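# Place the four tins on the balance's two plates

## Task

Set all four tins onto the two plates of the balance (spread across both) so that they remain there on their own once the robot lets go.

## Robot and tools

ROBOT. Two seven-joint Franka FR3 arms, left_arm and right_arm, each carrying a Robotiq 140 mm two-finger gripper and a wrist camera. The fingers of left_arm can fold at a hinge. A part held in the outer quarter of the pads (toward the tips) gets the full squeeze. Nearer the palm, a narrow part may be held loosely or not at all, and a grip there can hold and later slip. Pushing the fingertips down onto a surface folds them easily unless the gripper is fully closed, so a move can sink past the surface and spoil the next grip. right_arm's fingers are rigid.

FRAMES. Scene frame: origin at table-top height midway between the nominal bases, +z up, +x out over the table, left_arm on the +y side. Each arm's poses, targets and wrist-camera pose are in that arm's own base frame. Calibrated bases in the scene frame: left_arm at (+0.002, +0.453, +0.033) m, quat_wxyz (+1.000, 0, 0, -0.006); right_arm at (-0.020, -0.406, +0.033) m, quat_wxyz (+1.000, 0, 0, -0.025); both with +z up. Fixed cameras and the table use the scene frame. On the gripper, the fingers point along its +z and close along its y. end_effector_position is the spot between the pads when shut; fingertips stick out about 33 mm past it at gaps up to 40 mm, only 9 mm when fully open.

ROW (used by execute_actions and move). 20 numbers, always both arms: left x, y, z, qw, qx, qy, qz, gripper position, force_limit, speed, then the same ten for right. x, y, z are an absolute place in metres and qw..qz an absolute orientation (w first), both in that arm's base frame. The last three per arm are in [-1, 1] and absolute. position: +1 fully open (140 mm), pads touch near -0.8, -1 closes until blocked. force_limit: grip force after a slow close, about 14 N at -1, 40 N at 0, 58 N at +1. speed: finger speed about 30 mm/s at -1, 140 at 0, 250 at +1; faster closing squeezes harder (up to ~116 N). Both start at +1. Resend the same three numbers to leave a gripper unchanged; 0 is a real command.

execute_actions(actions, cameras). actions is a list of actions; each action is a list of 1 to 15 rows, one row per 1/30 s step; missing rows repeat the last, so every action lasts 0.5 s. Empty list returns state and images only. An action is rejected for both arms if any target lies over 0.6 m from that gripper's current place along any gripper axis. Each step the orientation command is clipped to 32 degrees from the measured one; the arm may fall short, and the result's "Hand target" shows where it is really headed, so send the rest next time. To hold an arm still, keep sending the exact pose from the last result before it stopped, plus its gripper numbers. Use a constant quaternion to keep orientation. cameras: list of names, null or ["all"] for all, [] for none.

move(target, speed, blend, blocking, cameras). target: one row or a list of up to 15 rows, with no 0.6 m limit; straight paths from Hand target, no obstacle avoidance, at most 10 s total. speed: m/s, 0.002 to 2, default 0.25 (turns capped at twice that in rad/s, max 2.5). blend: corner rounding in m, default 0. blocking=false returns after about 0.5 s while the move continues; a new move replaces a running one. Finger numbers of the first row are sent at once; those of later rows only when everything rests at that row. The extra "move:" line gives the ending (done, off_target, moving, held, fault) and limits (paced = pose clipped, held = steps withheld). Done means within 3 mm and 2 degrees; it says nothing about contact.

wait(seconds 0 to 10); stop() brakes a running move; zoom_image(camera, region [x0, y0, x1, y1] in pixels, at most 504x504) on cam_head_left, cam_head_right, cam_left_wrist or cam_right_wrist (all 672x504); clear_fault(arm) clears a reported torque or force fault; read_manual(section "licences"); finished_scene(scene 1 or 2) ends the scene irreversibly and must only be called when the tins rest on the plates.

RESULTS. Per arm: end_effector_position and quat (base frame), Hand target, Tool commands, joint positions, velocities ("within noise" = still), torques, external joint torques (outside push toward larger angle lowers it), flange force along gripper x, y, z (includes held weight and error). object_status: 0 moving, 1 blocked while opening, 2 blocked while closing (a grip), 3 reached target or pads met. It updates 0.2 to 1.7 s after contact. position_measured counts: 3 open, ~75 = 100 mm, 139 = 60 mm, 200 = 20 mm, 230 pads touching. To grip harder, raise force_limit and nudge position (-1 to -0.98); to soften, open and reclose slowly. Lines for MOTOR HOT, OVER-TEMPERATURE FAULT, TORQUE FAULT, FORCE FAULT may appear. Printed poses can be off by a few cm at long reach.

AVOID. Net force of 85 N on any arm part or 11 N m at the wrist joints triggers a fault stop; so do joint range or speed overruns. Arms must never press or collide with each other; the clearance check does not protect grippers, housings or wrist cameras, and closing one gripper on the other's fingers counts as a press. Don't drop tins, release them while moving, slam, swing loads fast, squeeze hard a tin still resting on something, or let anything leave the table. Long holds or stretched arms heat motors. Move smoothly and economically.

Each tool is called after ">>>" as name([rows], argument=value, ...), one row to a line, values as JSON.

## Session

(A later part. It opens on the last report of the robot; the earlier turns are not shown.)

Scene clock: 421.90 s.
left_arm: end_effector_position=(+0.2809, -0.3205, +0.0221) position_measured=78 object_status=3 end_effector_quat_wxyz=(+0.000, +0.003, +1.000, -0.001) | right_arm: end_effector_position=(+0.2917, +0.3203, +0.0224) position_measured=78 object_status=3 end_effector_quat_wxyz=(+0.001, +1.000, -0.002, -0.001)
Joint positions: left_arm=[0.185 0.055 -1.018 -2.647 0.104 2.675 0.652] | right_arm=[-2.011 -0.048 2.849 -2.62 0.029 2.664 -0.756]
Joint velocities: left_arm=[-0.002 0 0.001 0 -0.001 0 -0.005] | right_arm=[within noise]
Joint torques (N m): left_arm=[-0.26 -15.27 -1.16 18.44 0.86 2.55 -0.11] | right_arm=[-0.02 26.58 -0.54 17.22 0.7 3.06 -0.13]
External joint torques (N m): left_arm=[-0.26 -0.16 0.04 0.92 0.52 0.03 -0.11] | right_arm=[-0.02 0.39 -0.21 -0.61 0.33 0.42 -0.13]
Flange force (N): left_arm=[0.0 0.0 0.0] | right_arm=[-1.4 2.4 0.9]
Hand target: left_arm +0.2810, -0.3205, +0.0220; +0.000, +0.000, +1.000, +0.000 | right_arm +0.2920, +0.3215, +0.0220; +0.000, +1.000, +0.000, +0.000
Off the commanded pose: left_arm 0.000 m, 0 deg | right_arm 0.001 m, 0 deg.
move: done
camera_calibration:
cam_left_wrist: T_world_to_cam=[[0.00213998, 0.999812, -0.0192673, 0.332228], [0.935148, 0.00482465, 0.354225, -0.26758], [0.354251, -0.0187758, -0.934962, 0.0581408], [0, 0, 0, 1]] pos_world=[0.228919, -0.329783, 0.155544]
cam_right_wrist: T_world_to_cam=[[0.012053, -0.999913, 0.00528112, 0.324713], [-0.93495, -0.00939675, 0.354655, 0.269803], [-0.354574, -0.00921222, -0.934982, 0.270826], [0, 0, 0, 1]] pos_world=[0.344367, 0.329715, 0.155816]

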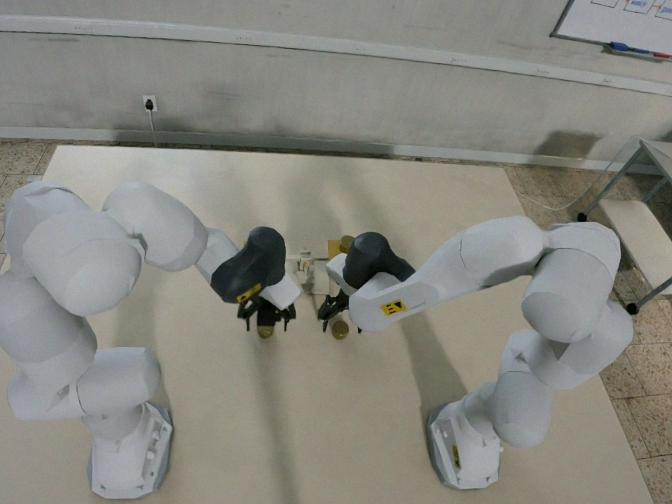

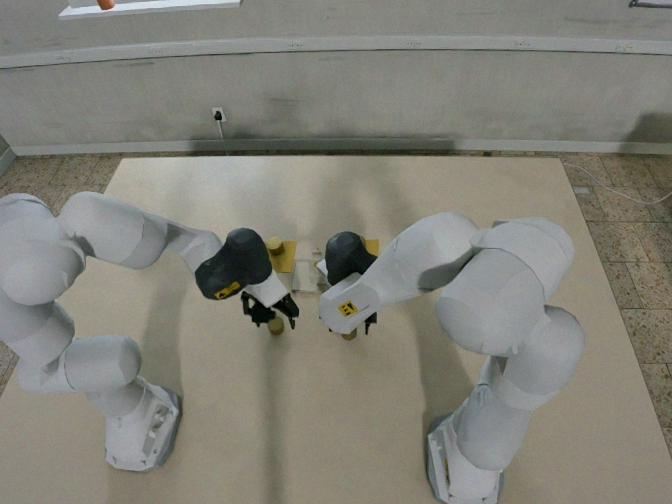

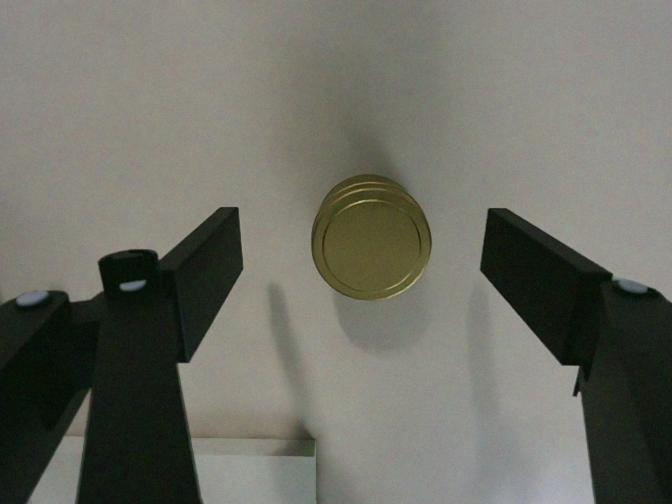

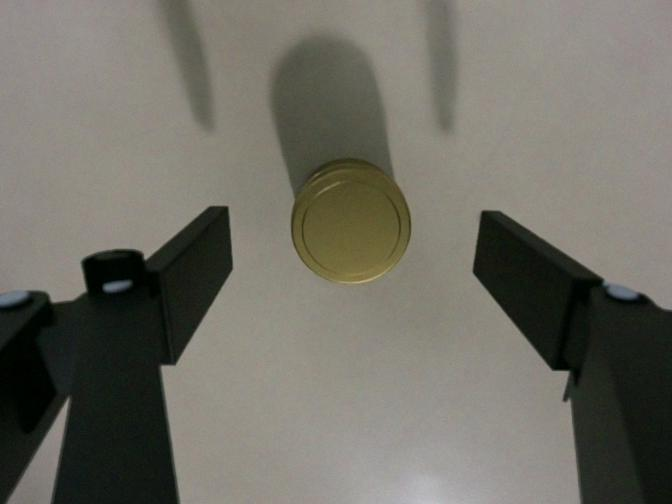

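>>> move([
  [0.283,-0.316,0.007,0,0,1,0,0.4,-0.5,-1, 0.292,0.3215,0.007,0,1,0,0,0.4,-0.5,-1],
  [0.283,-0.316,0.007,0,0,1,0,-1,-0.5,-1, 0.292,0.3215,0.007,0,1,0,0,-1,-0.5,-1],
], speed=0.06, cameras=["cam_left_wrist","cam_right_wrist"])

>>> wait(seconds=0.5, cameras=[])

Scene clock: 432.83 s.
left_arm: end_effector_position=(+0.2824, -0.3155, +0.0070) position_measured=156 object_status=0 end_effector_quat_wxyz=(-0.001, +0.003, +1.000, +0.001) | right_arm: end_effector_position=(+0.2922, +0.3202, +0.0075) position_measured=156 object_status=0 end_effector_quat_wxyz=(+0.001, +1.000, -0.002, -0.001)
Joint positions: left_arm=[0.142 0.122 -0.94 -2.647 0.237 2.707 0.566] | right_arm=[-2.007 -0.094 2.849 -2.62 0.063 2.706 -0.781]
Joint velocities: within noise
Joint torques (N m): left_arm=[-0.28 -17.59 -2.46 16.9 0.62 2.86 -0.16] | right_arm=[0.42 27.37 -0.64 16.34 0.68 3.05 -0.1]
External joint torques (N m): left_arm=[-0.28 0.08 0.05 0.2 0.31 0.35 -0.16] | right_arm=[0.37 0.26 -0.04 -0.78 0.34 0.4 -0.1]
Flange force (N): left_arm=[0.0 0.0 0.0] | right_arm=[-2.2 2.2 1.1]
Hand target: left_arm +0.2830, -0.3160, +0.0070; +0.000, +0.000, +1.000, +0.000 | right_arm +0.2920, +0.3215, +0.0070; +0.000, +1.000, +0.000, +0.000
Off the commanded pose: left_arm 0.001 m, 0 deg | right_arm 0.001 m, 0 deg.
joint sent to its limit (right arm) — joint 3 (upper arm roll), upper limit. The joint targets still meet the commanded pose.
move: done
camera_calibration:
cam_left_wrist: T_world_to_cam=[[0.0008278, 0.999875, -0.0157984, 0.327275], [0.935824, 0.00479383, 0.352435, -0.263887], [0.352467, -0.0150763, -0.935703, 0.0452826], [0, 0, 0, 1]] pos_world=[0.23072, -0.325286, 0.140545]
cam_right_wrist: T_world_to_cam=[[0.01121, -0.999926, 0.00474368, 0.325056], [-0.935039, -0.00880111, 0.354435, 0.275384], [-0.354367, -0.00840873, -0.935069, 0.25684], [0, 0, 0, 1]] pos_world=[0.344866, 0.329615, 0.141016]
Images, in order (width x height): cam_left_wrist 672x504, cam_right_wrist 672x504.

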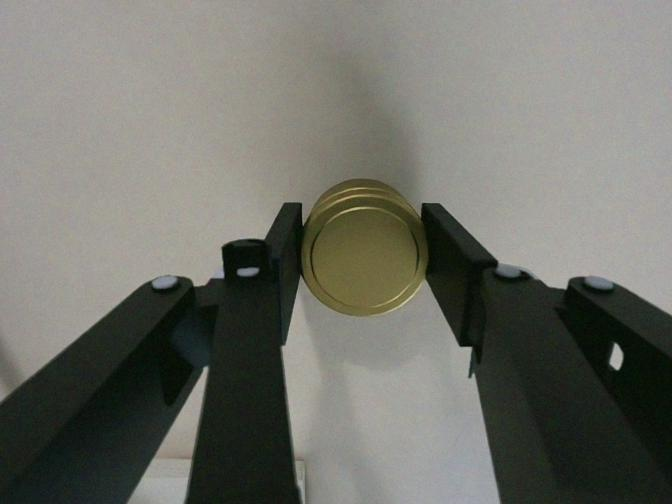

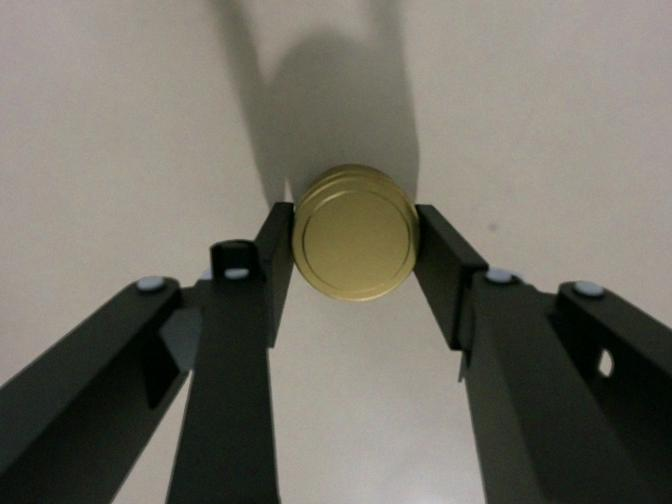

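Scene clock: 433.33 s.
left_arm: end_effector_position=(+0.2824, -0.3155, +0.0070) position_measured=156 object_status=2 end_effector_quat_wxyz=(-0.001, +0.003, +1.000, +0.001) | right_arm: end_effector_position=(+0.2922, +0.3203, +0.0076) position_measured=156 object_status=2 end_effector_quat_wxyz=(+0.001, +1.000, -0.002, -0.001)
Joint positions: left_arm=[0.142 0.122 -0.94 -2.647 0.237 2.707 0.566] | right_arm=[-2.007 -0.094 2.849 -2.62 0.063 2.706 -0.781]
Joint velocities: within noise
Joint torques (N m): left_arm=[-0.27 -17.63 -2.46 16.9 0.62 2.87 -0.15] | right_arm=[0.48 27.35 -0.69 16.38 0.67 3.03 -0.12]
External joint torques (N m): left_arm=[-0.33 -0.04 0 0.22 0.31 0.37 -0.15] | right_arm=[0.46 0.28 -0.07 -0.77 0.34 0.38 -0.12]
Flange force (N): left_arm=[0.0 0.0 0.0] | right_arm=[-2.2 2.2 1.0]
Hand target: left_arm +0.2830, -0.3160, +0.0070; +0.000, +0.000, +1.000, +0.000 | right_arm +0.2920, +0.3215, +0.0070; +0.000, +1.000, +0.000, +0.000
Tool commands: left_gripper/position=-1.0 left_gripper/force_limit=-0.5 left_gripper/speed=-1.0 right_gripper/position=-1.0 right_gripper/force_limit=-0.5 right_gripper/speed=-1.0
Off the commanded pose: left_arm 0.001 m, 0 deg | right_arm 0.001 m, 0 deg.
wait: 0.50 s; at rest by 0.17 s
No camera images: "cameras" was empty.

>>> move([
  [0.283,-0.316,0.21,0,0,1,0,-1,-0.5,-1, 0.292,0.3215,0.21,0,1,0,0,-1,-0.5,-1],
  [0.442,-0.310,0.185,0,0,1,0,-1,-0.5,-1, 0.458,0.301,0.185,0,1,0,0,-1,-0.5,-1],
  [0.442,-0.311,0.157,0,0,1,0,-1,-0.5,-1, 0.458,0.300,0.160,0,1,0,0,-1,-0.5,-1],
], speed=[0.15,0.15,0.06])

>>> zoom_image(camera="cam_head_left", region=[220, 200, 390, 310])

Scene clock: 446.50 s.
left_arm: end_effector_position=(+0.4412, -0.3104, +0.1572) position_measured=156 object_status=2 end_effector_quat_wxyz=(-0.002, +0.003, +1.000, +0.000) | right_arm: end_effector_position=(+0.4572, +0.2995, +0.1607) position_measured=156 object_status=2 end_effector_quat_wxyz=(+0.001, +1.000, -0.002, -0.001)
Joint positions: left_arm=[0.094 0.064 -0.713 -2.178 0.05 2.223 0.927] | right_arm=[-2.079 -0.072 2.653 -2.149 0.04 2.209 -1.016]
Joint velocities: left_arm=[0.001 0 -0.001 0 -0.002 0 -0.005] | right_arm=[0.001 0 0.001 0.002 0 0 -0.007]
Joint torques (N m): left_arm=[-0.18 -27.03 -1.7 24.23 1.1 2.98 -0.22] | right_arm=[-0.5 30.97 -1.28 22.56 1.05 3.15 -0.14]
External joint torques (N m): left_arm=[-0.12 -1.1 -0.38 1.17 0.49 0.5 -0.22] | right_arm=[-0.48 0.72 -0.26 -0.87 0.39 0.51 -0.14]
Flange force (N): left_arm=[-0.9 -1.7 -1.0] | right_arm=[-3.5 3.5 1.7]
Hand target: left_arm +0.4420, -0.3110, +0.1570; +0.000, +0.000, +1.000, +0.000 | right_arm +0.4580, +0.3000, +0.1600; +0.000, +1.000, +0.000, +0.000
Off the commanded pose: left_arm 0.001 m, 0 deg | right_arm 0.001 m, 0 deg.
move: done
camera_calibration:
cam_left_wrist: T_world_to_cam=[[0.000650816, 0.999848, -0.0174491, 0.324857], [0.936569, 0.00550616, 0.35044, -0.465257], [0.350483, -0.0165703, -0.936422, 0.130423], [0, 0, 0, 1]] pos_world=[0.389822, -0.320085, 0.290844]
cam_right_wrist: T_world_to_cam=[[0.0120277, -0.999913, 0.00550398, 0.301237], [-0.934951, -0.00929409, 0.354655, 0.375227], [-0.354573, -0.00941163, -0.934981, 0.458779], [0, 0, 0, 1]] pos_world=[0.509867, 0.309016, 0.294216]

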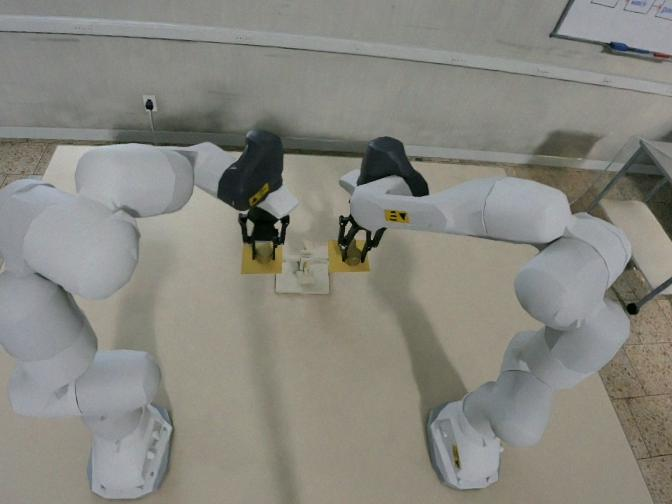

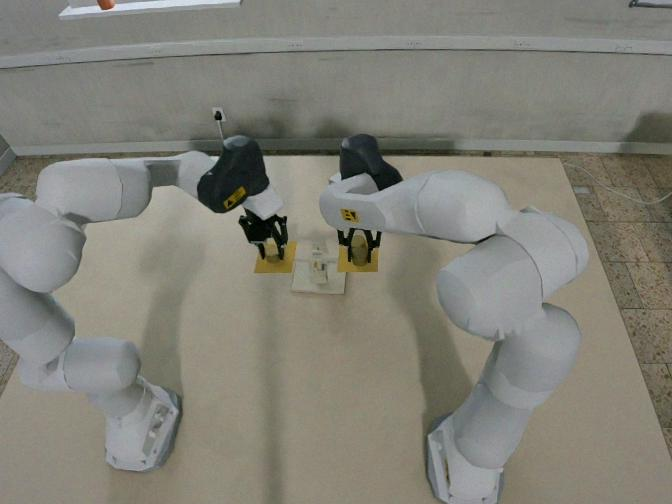

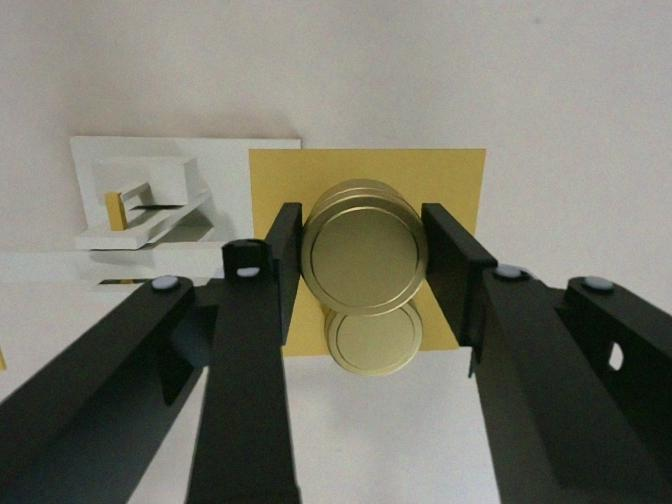

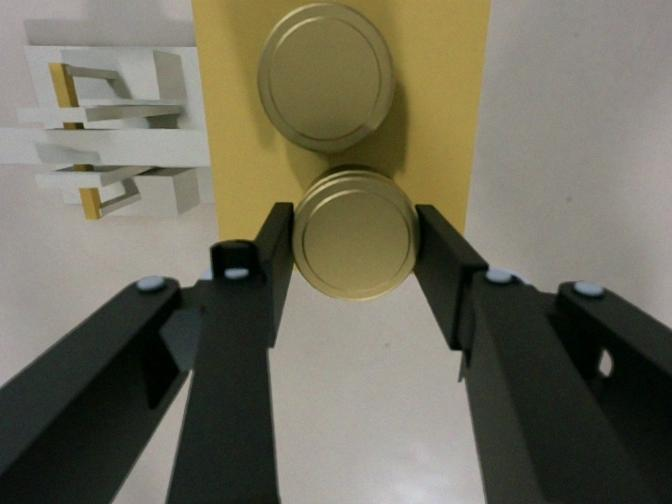

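Scaled by 2.965 from the camera's 672x504 image, which has a finer 960x720 frame.

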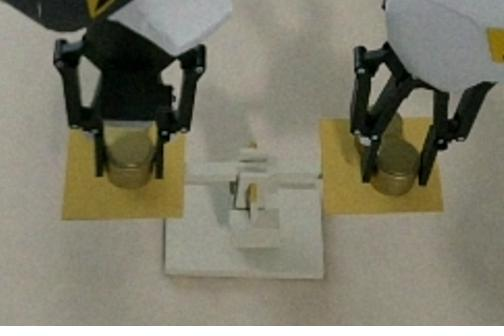

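>>> move([
  [0.443,-0.311,0.140,0,0,1,0,-1,-0.5,-1, 0.459,0.300,0.142,0,1,0,0,-1,-0.5,-1],
  [0.443,-0.311,0.130,0,0,1,0,-1,-0.5,-1, 0.459,0.300,0.129,0,1,0,0,-1,-0.5,-1],
], speed=[0.05,0.02])

>>> zoom_image(camera="cam_head_left", region=[220, 200, 390, 310])

Scene clock: 467.03 s.
left_arm: end_effector_position=(+0.4442, -0.3122, +0.1348) position_measured=156 object_status=2 end_effector_quat_wxyz=(+0.003, +0.004, +1.000, -0.001) | right_arm: end_effector_position=(+0.4598, +0.3003, +0.1338) position_measured=156 object_status=2 end_effector_quat_wxyz=(-0.001, +1.000, -0.002, +0.001)
Joint positions: left_arm=[0.089 0.11 -0.712 -2.197 0.098 2.283 0.895] | right_arm=[-2.082 -0.117 2.653 -2.174 0.073 2.279 -1.04]
Joint velocities: left_arm=[-0.002 0 0 0 -0.001 0.001 -0.007] | right_arm=[within noise]
Joint torques (N m): left_arm=[0.03 -23.77 -1.94 20.71 1.34 3.27 -0.21] | right_arm=[-0.29 28.21 -1.4 19.9 1.24 3.5 -0.19]
External joint torques (N m): left_arm=[-0.13 3.11 0.07 -1.83 0.76 0.78 -0.21] | right_arm=[-0.33 -2.98 0.21 -3 0.61 0.84 -0.19]
Flange force (N): left_arm=[-4.6 -4.3 11.2] | right_arm=[-0.5 1.3 10.6]
Hand target: left_arm +0.4429, -0.3110, +0.1301; +0.000, +0.000, +1.000, +0.000 | right_arm +0.4590, +0.3000, +0.1291; +0.000, +1.000, +0.000, +0.000
Off the commanded pose: left_arm 0.005 m, 1 deg | right_arm 0.005 m, 0 deg.
move: off_target (left_arm, right_arm)
camera_calibration:
cam_left_wrist: T_world_to_cam=[[0.00289345, 0.999825, -0.0184734, 0.325346], [0.93356, 0.00392034, 0.358401, -0.460403], [0.35841, -0.018283, -0.933385, 0.10395], [0, 0, 0, 1]] pos_world=[0.391616, -0.321584, 0.268044]
cam_right_wrist: T_world_to_cam=[[0.0108516, -0.999941, 0.000961394, 0.303378], [-0.936134, -0.00982124, 0.351507, 0.388397], [-0.351477, -0.00471442, -0.936185, 0.431787], [0, 0, 0, 1]] pos_world=[0.512063, 0.30921, 0.267416]

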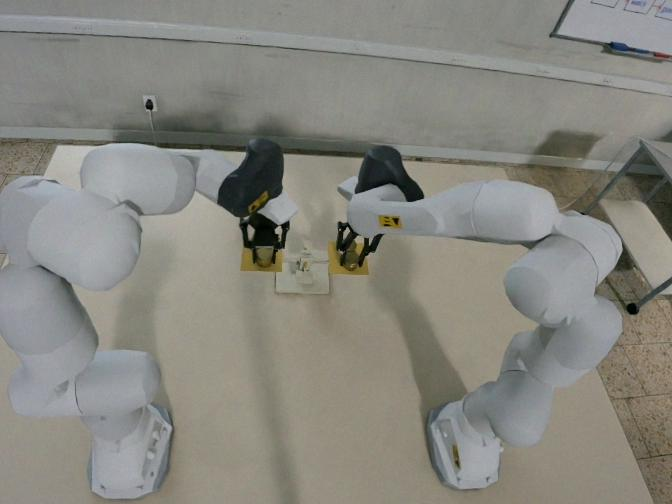

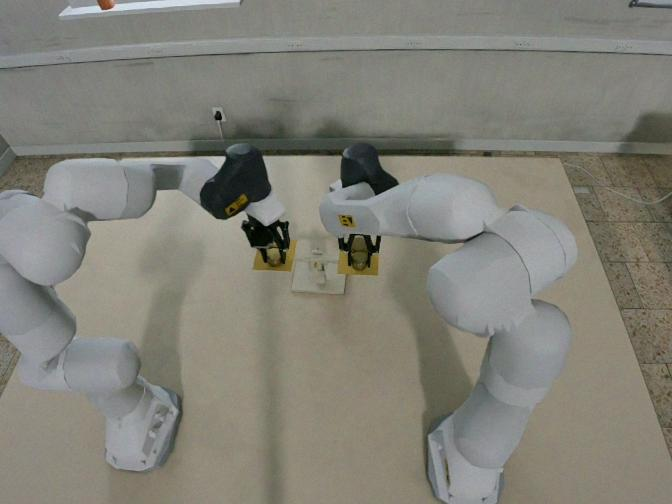

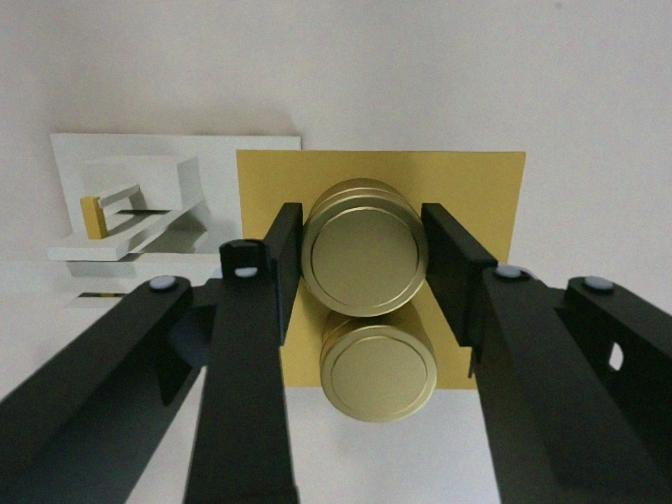

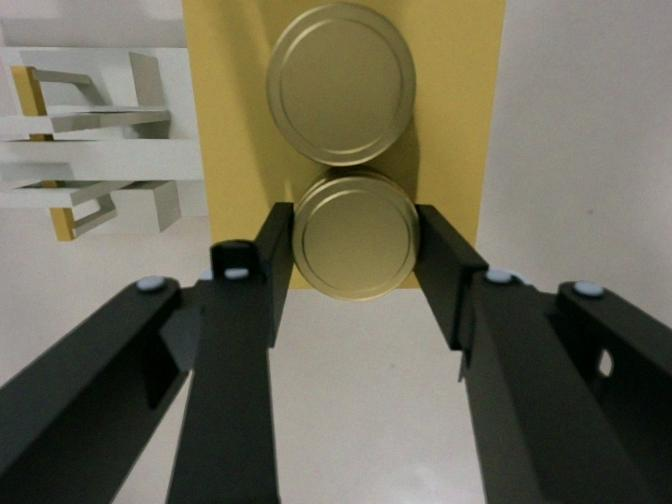

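Scaled by 2.965 from the camera's 672x504 image, which has a finer 960x720 frame.

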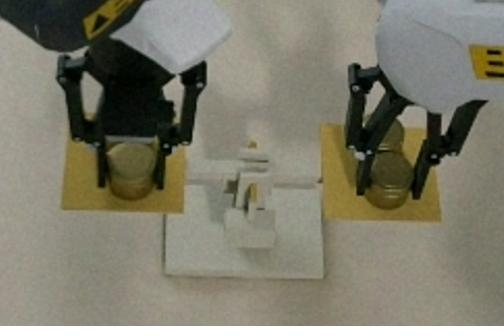

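>>> move([
  [0.443,-0.311,0.134,0,0,1,0,-1,-0.5,-1, 0.459,0.300,0.133,0,1,0,0,-1,-0.5,-1],
  [0.443,-0.311,0.134,0,0,1,0,-0.05,-0.5,-1, 0.459,0.300,0.133,0,1,0,0,-0.05,-0.5,-1],
], speed=0.02)

>>> zoom_image(camera="cam_head_left", region=[220, 200, 390, 310])

Scene clock: 474.93 s.
left_arm: end_effector_position=(+0.4439, -0.3120, +0.1349) position_measured=135 object_status=0 end_effector_quat_wxyz=(+0.002, +0.003, +1.000, +0.000) | right_arm: end_effector_position=(+0.4600, +0.3005, +0.1339) position_measured=135 object_status=0 end_effector_quat_wxyz=(-0.001, +1.000, -0.002, +0.001)
Joint positions: left_arm=[0.089 0.11 -0.712 -2.197 0.098 2.282 0.893] | right_arm=[-2.082 -0.117 2.653 -2.174 0.073 2.279 -1.041]
Joint velocities: within noise
Joint torques (N m): left_arm=[0.54 -28.08 -2.62 23.29 0.21 2.51 -0.01] | right_arm=[-0.14 31.98 -2.09 21.68 0.57 2.73 -0.11]
External joint torques (N m): left_arm=[0.53 -1.21 -0.47 0.76 -0.37 0.03 0] | right_arm=[-0.12 0.68 -0.41 -1.28 -0.06 0.05 -0.11]
Flange force (N): left_arm=[2.4 2.1 -4.0] | right_arm=[-5.4 4.3 0.1]
Hand target: left_arm +0.4430, -0.3110, +0.1340; +0.000, +0.000, +1.000, +0.000 | right_arm +0.4590, +0.3000, +0.1330; +0.000, +1.000, +0.000, +0.000
Off the commanded pose: left_arm 0.002 m, 0 deg | right_arm 0.001 m, 0 deg.
move: done
camera_calibration:
cam_left_wrist: T_world_to_cam=[[0.0012808, 0.999839, -0.0178999, 0.325833], [0.933748, 0.00521116, 0.357894, -0.459904], [0.357929, -0.0171724, -0.933591, 0.104773], [0, 0, 0, 1]] pos_world=[0.391516, -0.321584, 0.268244]
cam_right_wrist: T_world_to_cam=[[0.0116256, -0.999932, 0.000467529, 0.303209], [-0.936267, -0.0107212, 0.351125, 0.388905], [-0.351096, -0.00451976, -0.936328, 0.4317], [0, 0, 0, 1]] pos_world=[0.512162, 0.30931, 0.267517]

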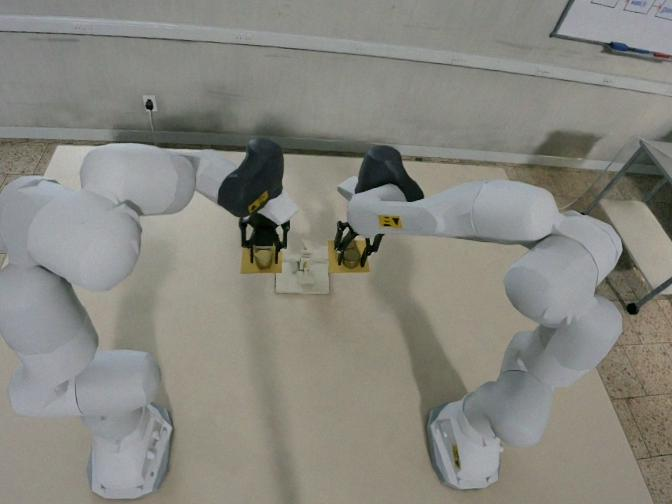

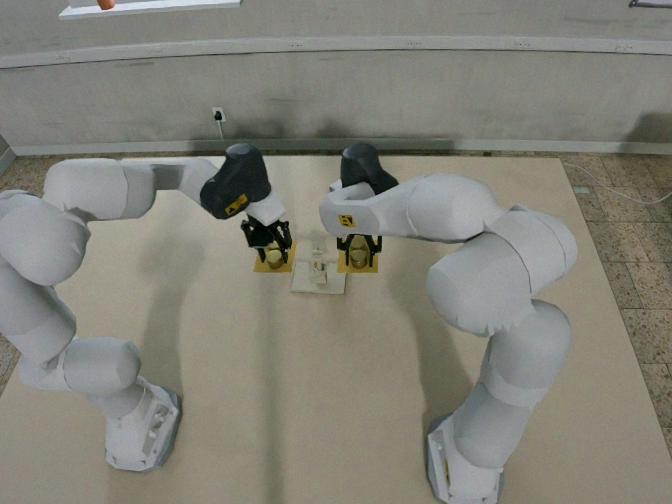

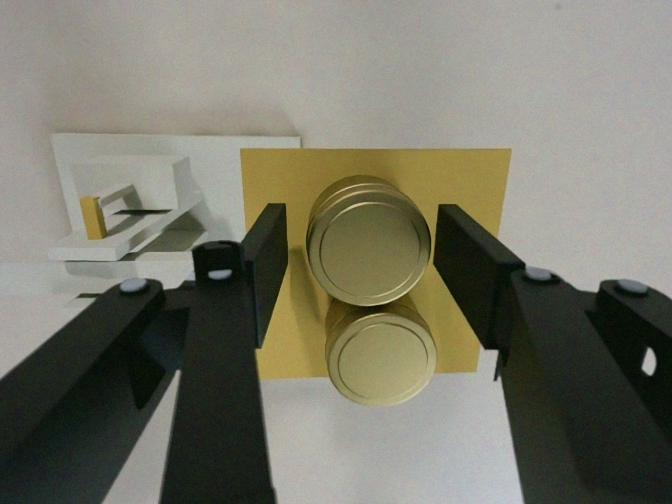

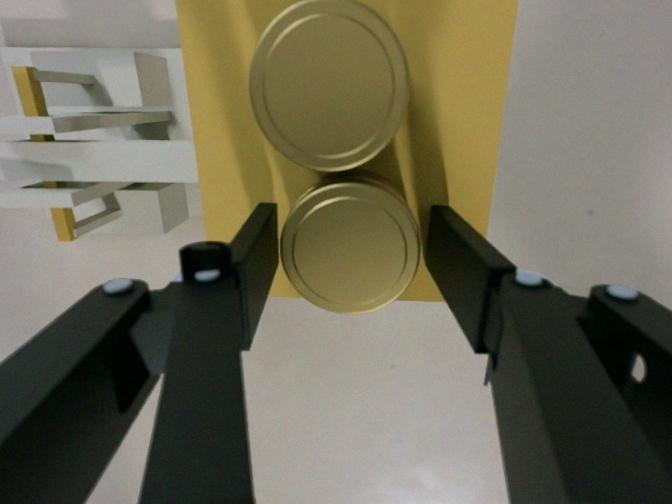

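Scaled by 2.965 from the camera's 672x504 image, which has a finer 960x720 frame.

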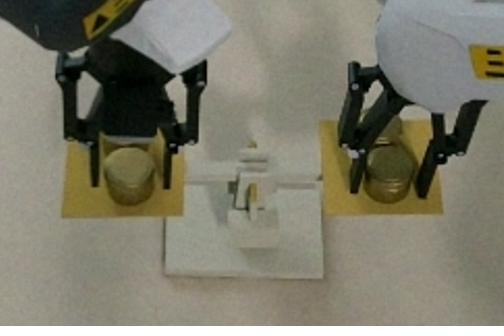

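>>> move([
  [0.443,-0.308,0.134,0,0,1,0,0.08,-0.5,-1, 0.459,0.3035,0.134,0,1,0,0,0.08,-0.5,-1],
], speed=0.006)

>>> zoom_image(camera="cam_head_left", region=[220, 200, 390, 310])

Scene clock: 481.70 s.
left_arm: end_effector_position=(+0.4433, -0.3088, +0.1338) position_measured=119 object_status=3 end_effector_quat_wxyz=(+0.000, -0.001, +1.000, +0.000) | right_arm: end_effector_position=(+0.4611, +0.3029, +0.1354) position_measured=119 object_status=3 end_effector_quat_wxyz=(-0.002, +1.000, +0.000, +0.003)
Joint positions: left_arm=[0.094 0.107 -0.712 -2.203 0.093 2.282 0.893] | right_arm=[-2.081 -0.119 2.654 -2.167 0.073 2.278 -1.041]
Joint velocities: within noise
Joint torques (N m): left_arm=[0.69 -28.89 -2.55 22.88 0.1 2.72 0.15] | right_arm=[0.58 31.41 -1.57 21.82 0.64 2.48 0.09]
External joint torques (N m): left_arm=[0.61 -2.14 -0.54 0.37 -0.47 0.24 0.15] | right_arm=[0.68 0.02 0.21 -1.15 0.01 -0.2 0.09]
Flange force (N): left_arm=[6.8 5.7 -5.4] | right_arm=[-4.3 1.6 0.4]
Hand target: left_arm +0.4430, -0.3080, +0.1340; +0.000, +0.000, +1.000, +0.000 | right_arm +0.4590, +0.3035, +0.1340; +0.000, +1.000, +0.000, +0.000
Off the commanded pose: left_arm 0.001 m, 0 deg | right_arm 0.003 m, 0 deg.
move: done
camera_calibration:
cam_left_wrist: T_world_to_cam=[[-0.00660062, 0.999834, -0.0169543, 0.325847], [0.935052, 0.0121809, 0.354303, -0.456798], [0.35445, -0.0135145, -0.934977, 0.106821], [0, 0, 0, 1]] pos_world=[0.391417, -0.318785, 0.267244]
cam_right_wrist: T_world_to_cam=[[0.0144183, -0.999896, -0.000309171, 0.304363], [-0.937199, -0.013622, 0.348528, 0.39116], [-0.348496, -0.00473544, -0.937298, 0.432576], [0, 0, 0, 1]] pos_world=[0.512958, 0.311708, 0.269217]

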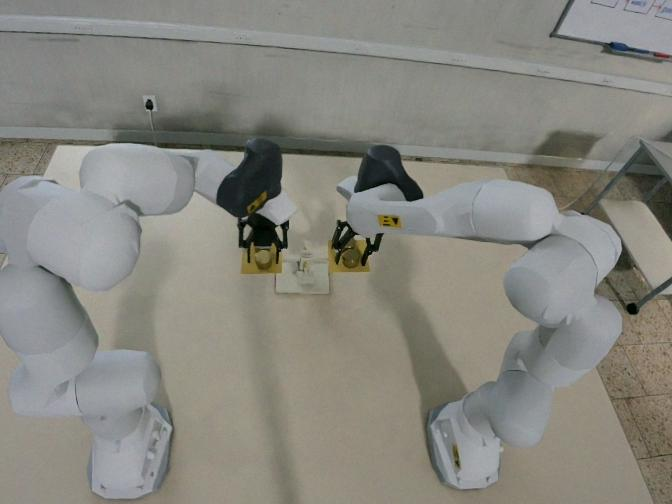

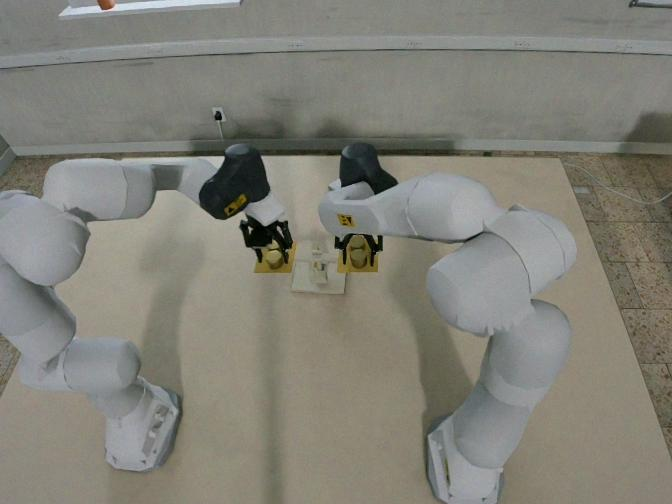

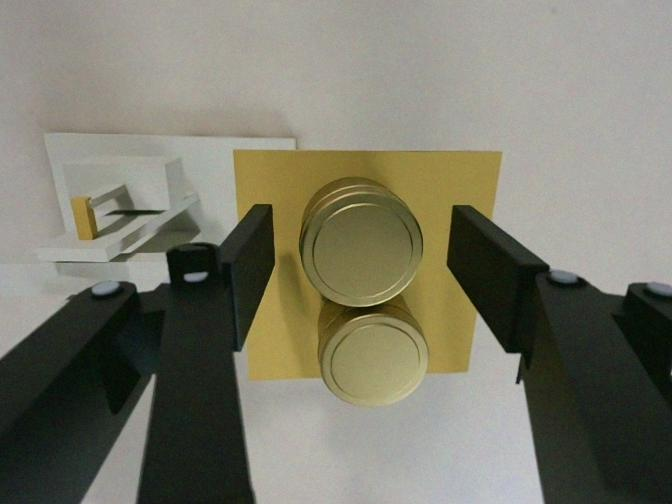

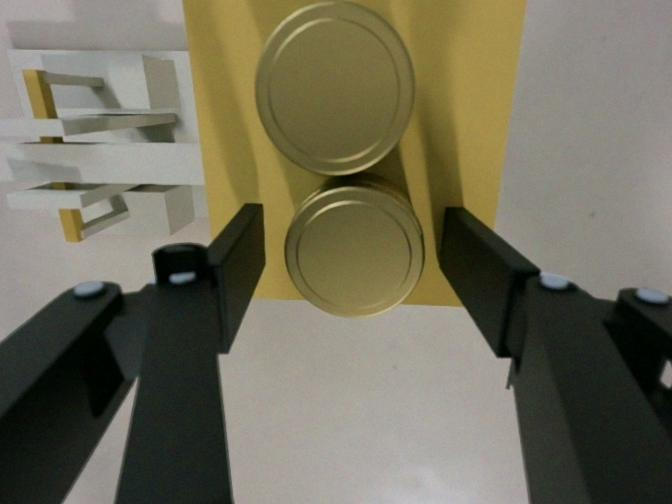

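Scaled by 2.965 from the camera's 672x504 image, which has a finer 960x720 frame.

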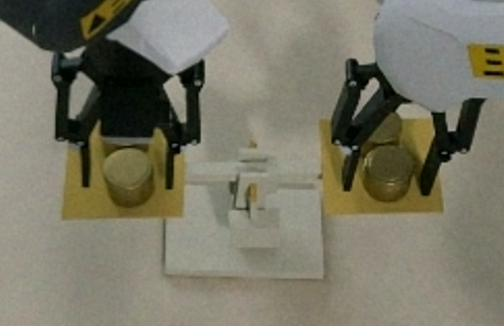

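Free and stable at a small tilt. Retreat straight up.

>>> move([
  [0.443,-0.308,0.24,0,0,1,0,0.08,-0.5,-1, 0.459,0.3035,0.24,0,1,0,0,0.08,-0.5,-1],
  [0.40,-0.15,0.30,0,0,1,0,0.08,-0.5,-1, 0.42,0.16,0.32,0,1,0,0,0.08,-0.5,-1],
], speed=[0.06,0.2], cameras=["cam_head_left"])

>>> zoom_image(camera="cam_head_left", region=[220, 200, 390, 310])

>>> wait(seconds=2, cameras=["cam_head_left"])

>>> zoom_image(camera="cam_head_left", region=[220, 200, 390, 310])

Scene clock: 494.23 s.
left_arm: end_effector_position=(+0.4009, -0.1514, +0.3005) position_measured=119 object_status=3 end_effector_quat_wxyz=(+0.001, -0.004, +1.000, -0.001) | right_arm: end_effector_position=(+0.4213, +0.1610, +0.3199) position_measured=119 object_status=3 end_effector_quat_wxyz=(-0.002, +1.000, -0.003, +0.001)
Joint positions: left_arm=[0.085 -0.449 -0.38 -2.287 -0.171 1.864 1.351] | right_arm=[-2.18 0.406 2.633 -2.176 -0.198 1.816 -1.029]
Joint velocities: left_arm=[0.001 0 -0.001 0 0.001 0.001 0.007] | right_arm=[within noise]
Joint torques (N m): left_arm=[-0.25 -16.01 4.6 24.72 1.29 2.48 0.19] | right_arm=[-0.06 16.39 5.6 23.11 0.38 2.5 -0.2]
External joint torques (N m): left_arm=[-0.25 -0.91 0.19 0.39 0.53 0.02 0.2] | right_arm=[-0.11 1.37 -0.11 -1.42 -0.43 -0.18 -0.19]
Flange force (N): left_arm=[1.6 1.2 -1.3] | right_arm=[-7.8 4.3 2.8]
Hand target: left_arm +0.4000, -0.1500, +0.3000; +0.000, +0.000, +1.000, +0.000 | right_arm +0.4200, +0.1600, +0.3200; +0.000, +1.000, +0.000, +0.000
Off the commanded pose: left_arm 0.002 m, 1 deg | right_arm 0.002 m, 0 deg.
move: done
Images, in order (width x height): cam_head_left 672x504.

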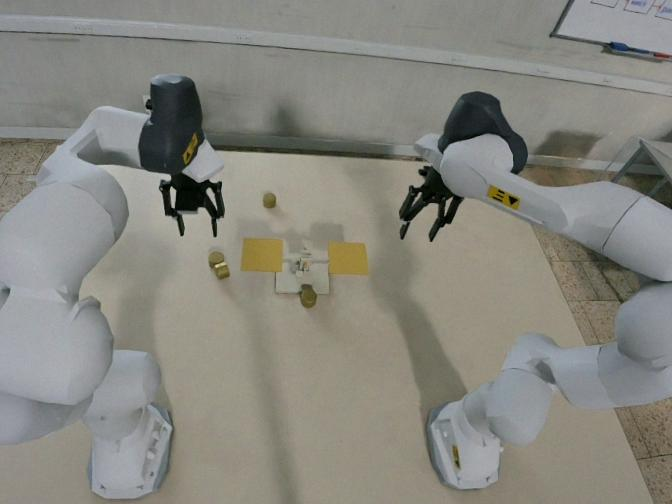

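Scaled by 2.965 from the camera's 672x504 image, which has a finer 960x720 frame.

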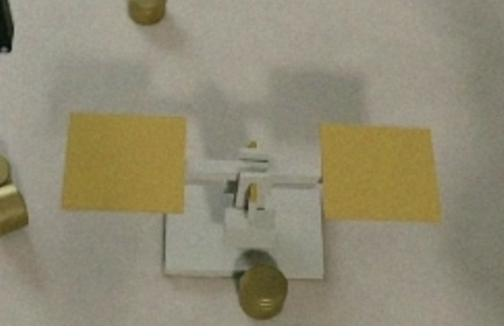

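Scene clock: 496.23 s.
left_arm: end_effector_position=(+0.4008, -0.1513, +0.3004) position_measured=119 object_status=3 end_effector_quat_wxyz=(+0.001, -0.003, +1.000, -0.001) | right_arm: end_effector_position=(+0.4212, +0.1610, +0.3199) position_measured=119 object_status=3 end_effector_quat_wxyz=(-0.001, +1.000, -0.003, +0.001)
Joint positions: left_arm=[0.084 -0.449 -0.38 -2.287 -0.171 1.864 1.353] | right_arm=[-2.18 0.406 2.633 -2.177 -0.198 1.816 -1.03]
Joint velocities: within noise
Joint torques (N m): left_arm=[-0.22 -16.03 4.57 24.86 1.25 2.5 0.22] | right_arm=[-0.02 16.32 5.55 23.2 0.39 2.51 -0.16]
External joint torques (N m): left_arm=[-0.16 -0.98 0.23 0.64 0.5 0.06 0.22] | right_arm=[0.01 1.25 -0.06 -1.31 -0.41 -0.16 -0.16]
Flange force (N): left_arm=[1.2 1.1 -1.8] | right_arm=[-7.2 3.9 2.6]
Hand target: left_arm +0.4000, -0.1500, +0.3000; +0.000, +0.000, +1.000, +0.000 | right_arm +0.4200, +0.1600, +0.3200; +0.000, +1.000, +0.000, +0.000
Tool commands: left_gripper/position=+0.08 left_gripper/force_limit=-0.5 left_gripper/speed=-1.0 right_gripper/position=+0.08 right_gripper/force_limit=-0.5 right_gripper/speed=-1.0
Off the commanded pose: left_arm 0.002 m, 0 deg | right_arm 0.002 m, 0 deg.
wait: 2.00 s; at rest by 0.17 s
Images, in order (width x height): cam_head_left 672x504.

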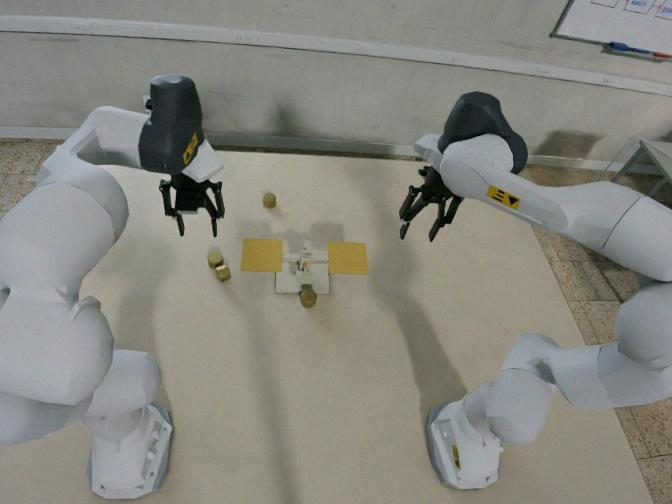

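Scaled by 2.965 from the camera's 672x504 image, which has a finer 960x720 frame.

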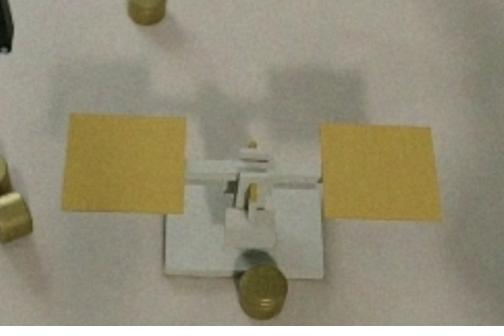

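>>> zoom_image(camera="cam_head_left", region=[180, 180, 340, 320])

>>> wait(seconds=0)

>>> zoom_image(camera="cam_head_right", region=[190, 180, 350, 320])

Scaled by 3.150 from the camera's 672x504 image, which has a finer 960x720 frame.

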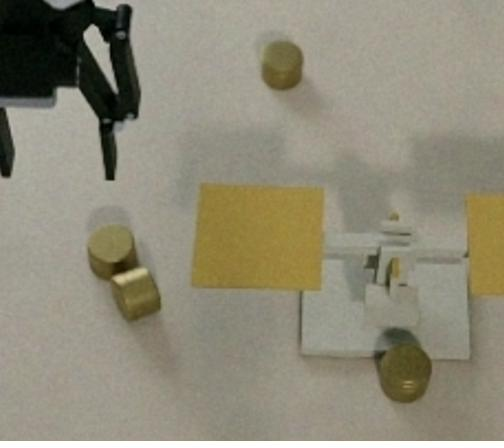

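Scene clock: 540.00 s.
left_arm: end_effector_position=(+0.4007, -0.1512, +0.3002) position_measured=119 object_status=3 end_effector_quat_wxyz=(+0.001, -0.003, +1.000, -0.001) | right_arm: end_effector_position=(+0.4210, +0.1609, +0.3198) position_measured=119 object_status=3 end_effector_quat_wxyz=(-0.001, +1.000, -0.003, +0.001)
Joint positions: left_arm=[0.084 -0.449 -0.38 -2.287 -0.171 1.864 1.353] | right_arm=[-2.18 0.406 2.633 -2.177 -0.198 1.815 -1.03]
Joint velocities: within noise
Joint torques (N m): left_arm=[-0.17 -16.05 4.54 25.05 1.2 2.54 0.2] | right_arm=[-0.06 16.18 5.61 23.28 0.43 2.55 -0.14]
External joint torques (N m): left_arm=[-0.14 -1.02 0.17 0.83 0.45 0.1 0.2] | right_arm=[-0.12 1.16 -0.11 -1.22 -0.38 -0.12 -0.14]
Flange force (N): left_arm=[0.8 0.8 -2.1] | right_arm=[-6.7 3.7 2.6]
Hand target: left_arm +0.4000, -0.1500, +0.3000; +0.000, +0.000, +1.000, +0.000 | right_arm +0.4200, +0.1600, +0.3200; +0.000, +1.000, +0.000, +0.000
Tool commands: left_gripper/position=+0.08 left_gripper/force_limit=-0.5 left_gripper/speed=-1.0 right_gripper/position=+0.08 right_gripper/force_limit=-0.5 right_gripper/speed=-1.0
Off the commanded pose: left_arm 0.001 m, 0 deg | right_arm 0.001 m, 0 deg.
camera_calibration:
cam_left_wrist: T_world_to_cam=[[-0.0107653, 0.999746, -0.0197859, 0.173376], [0.934725, 0.0170901, 0.354962, -0.477127], [0.35521, -0.0146731, -0.934671, 0.279084], [0, 0, 0, 1]] pos_world=[0.348716, -0.161083, 0.433644]
cam_right_wrist: T_world_to_cam=[[0.00991847, -0.999951, 0.000444946, 0.164704], [-0.935844, -0.00912583, 0.352297, 0.284806], [-0.352275, -0.00391064, -0.935888, 0.591765], [0, 0, 0, 1]] pos_world=[0.473364, 0.16961, 0.453417]

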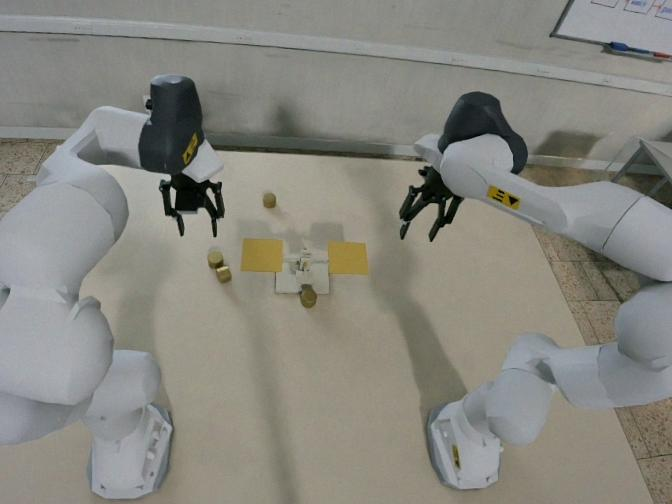

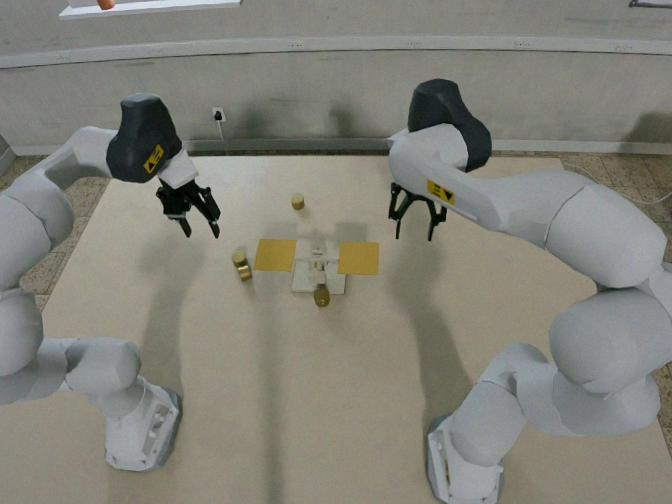

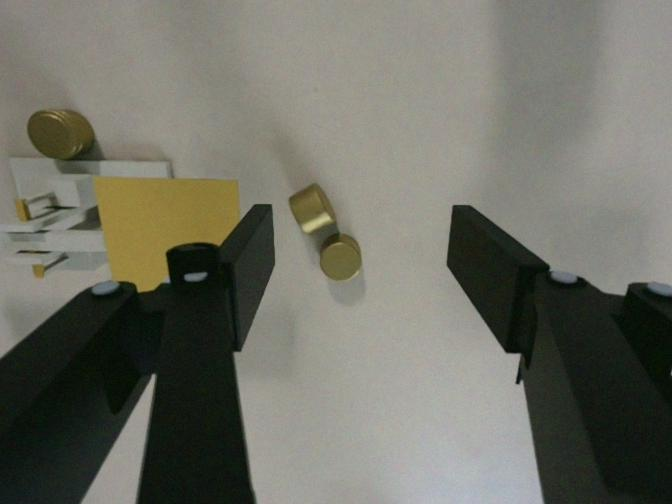

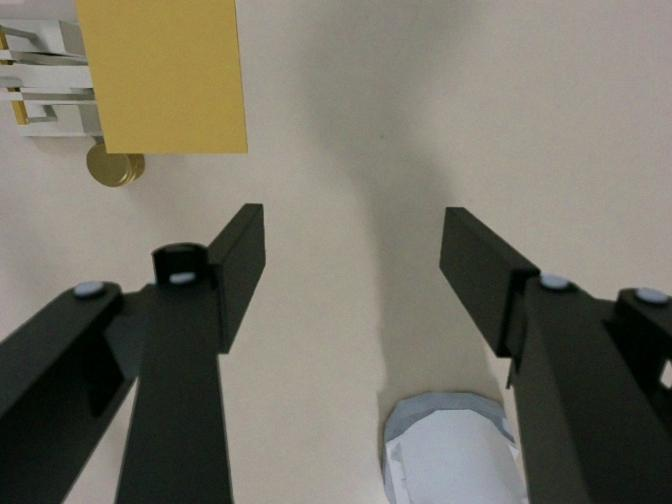

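Scaled by 3.150 from the camera's 672x504 image, which has a finer 960x720 frame.

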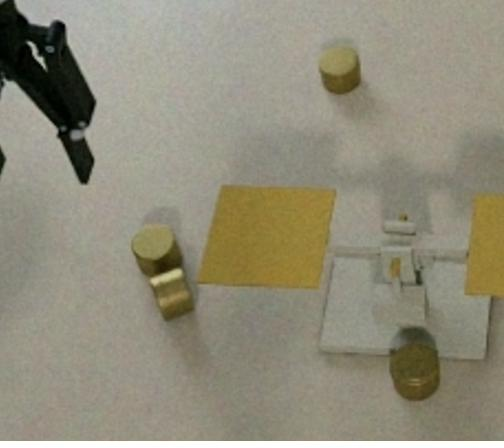

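>>> zoom_image(camera="cam_left_wrist", region=[0, 60, 380, 320])

>>> zoom_image(camera="cam_head_left", region=[265, 235, 355, 315])

Scaled by 1.326 from the camera's 672x504 image, which has a finer 960x720 frame.

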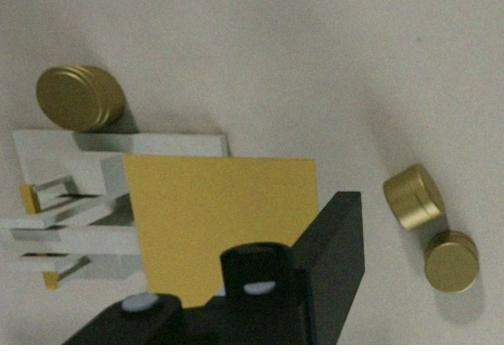

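Scaled by 5.600 from the camera's 672x504 image, which has a finer 960x720 frame.

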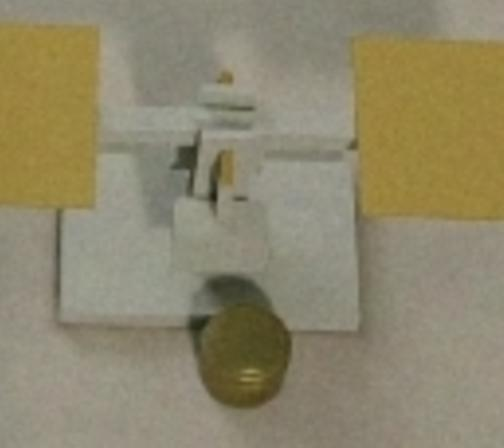

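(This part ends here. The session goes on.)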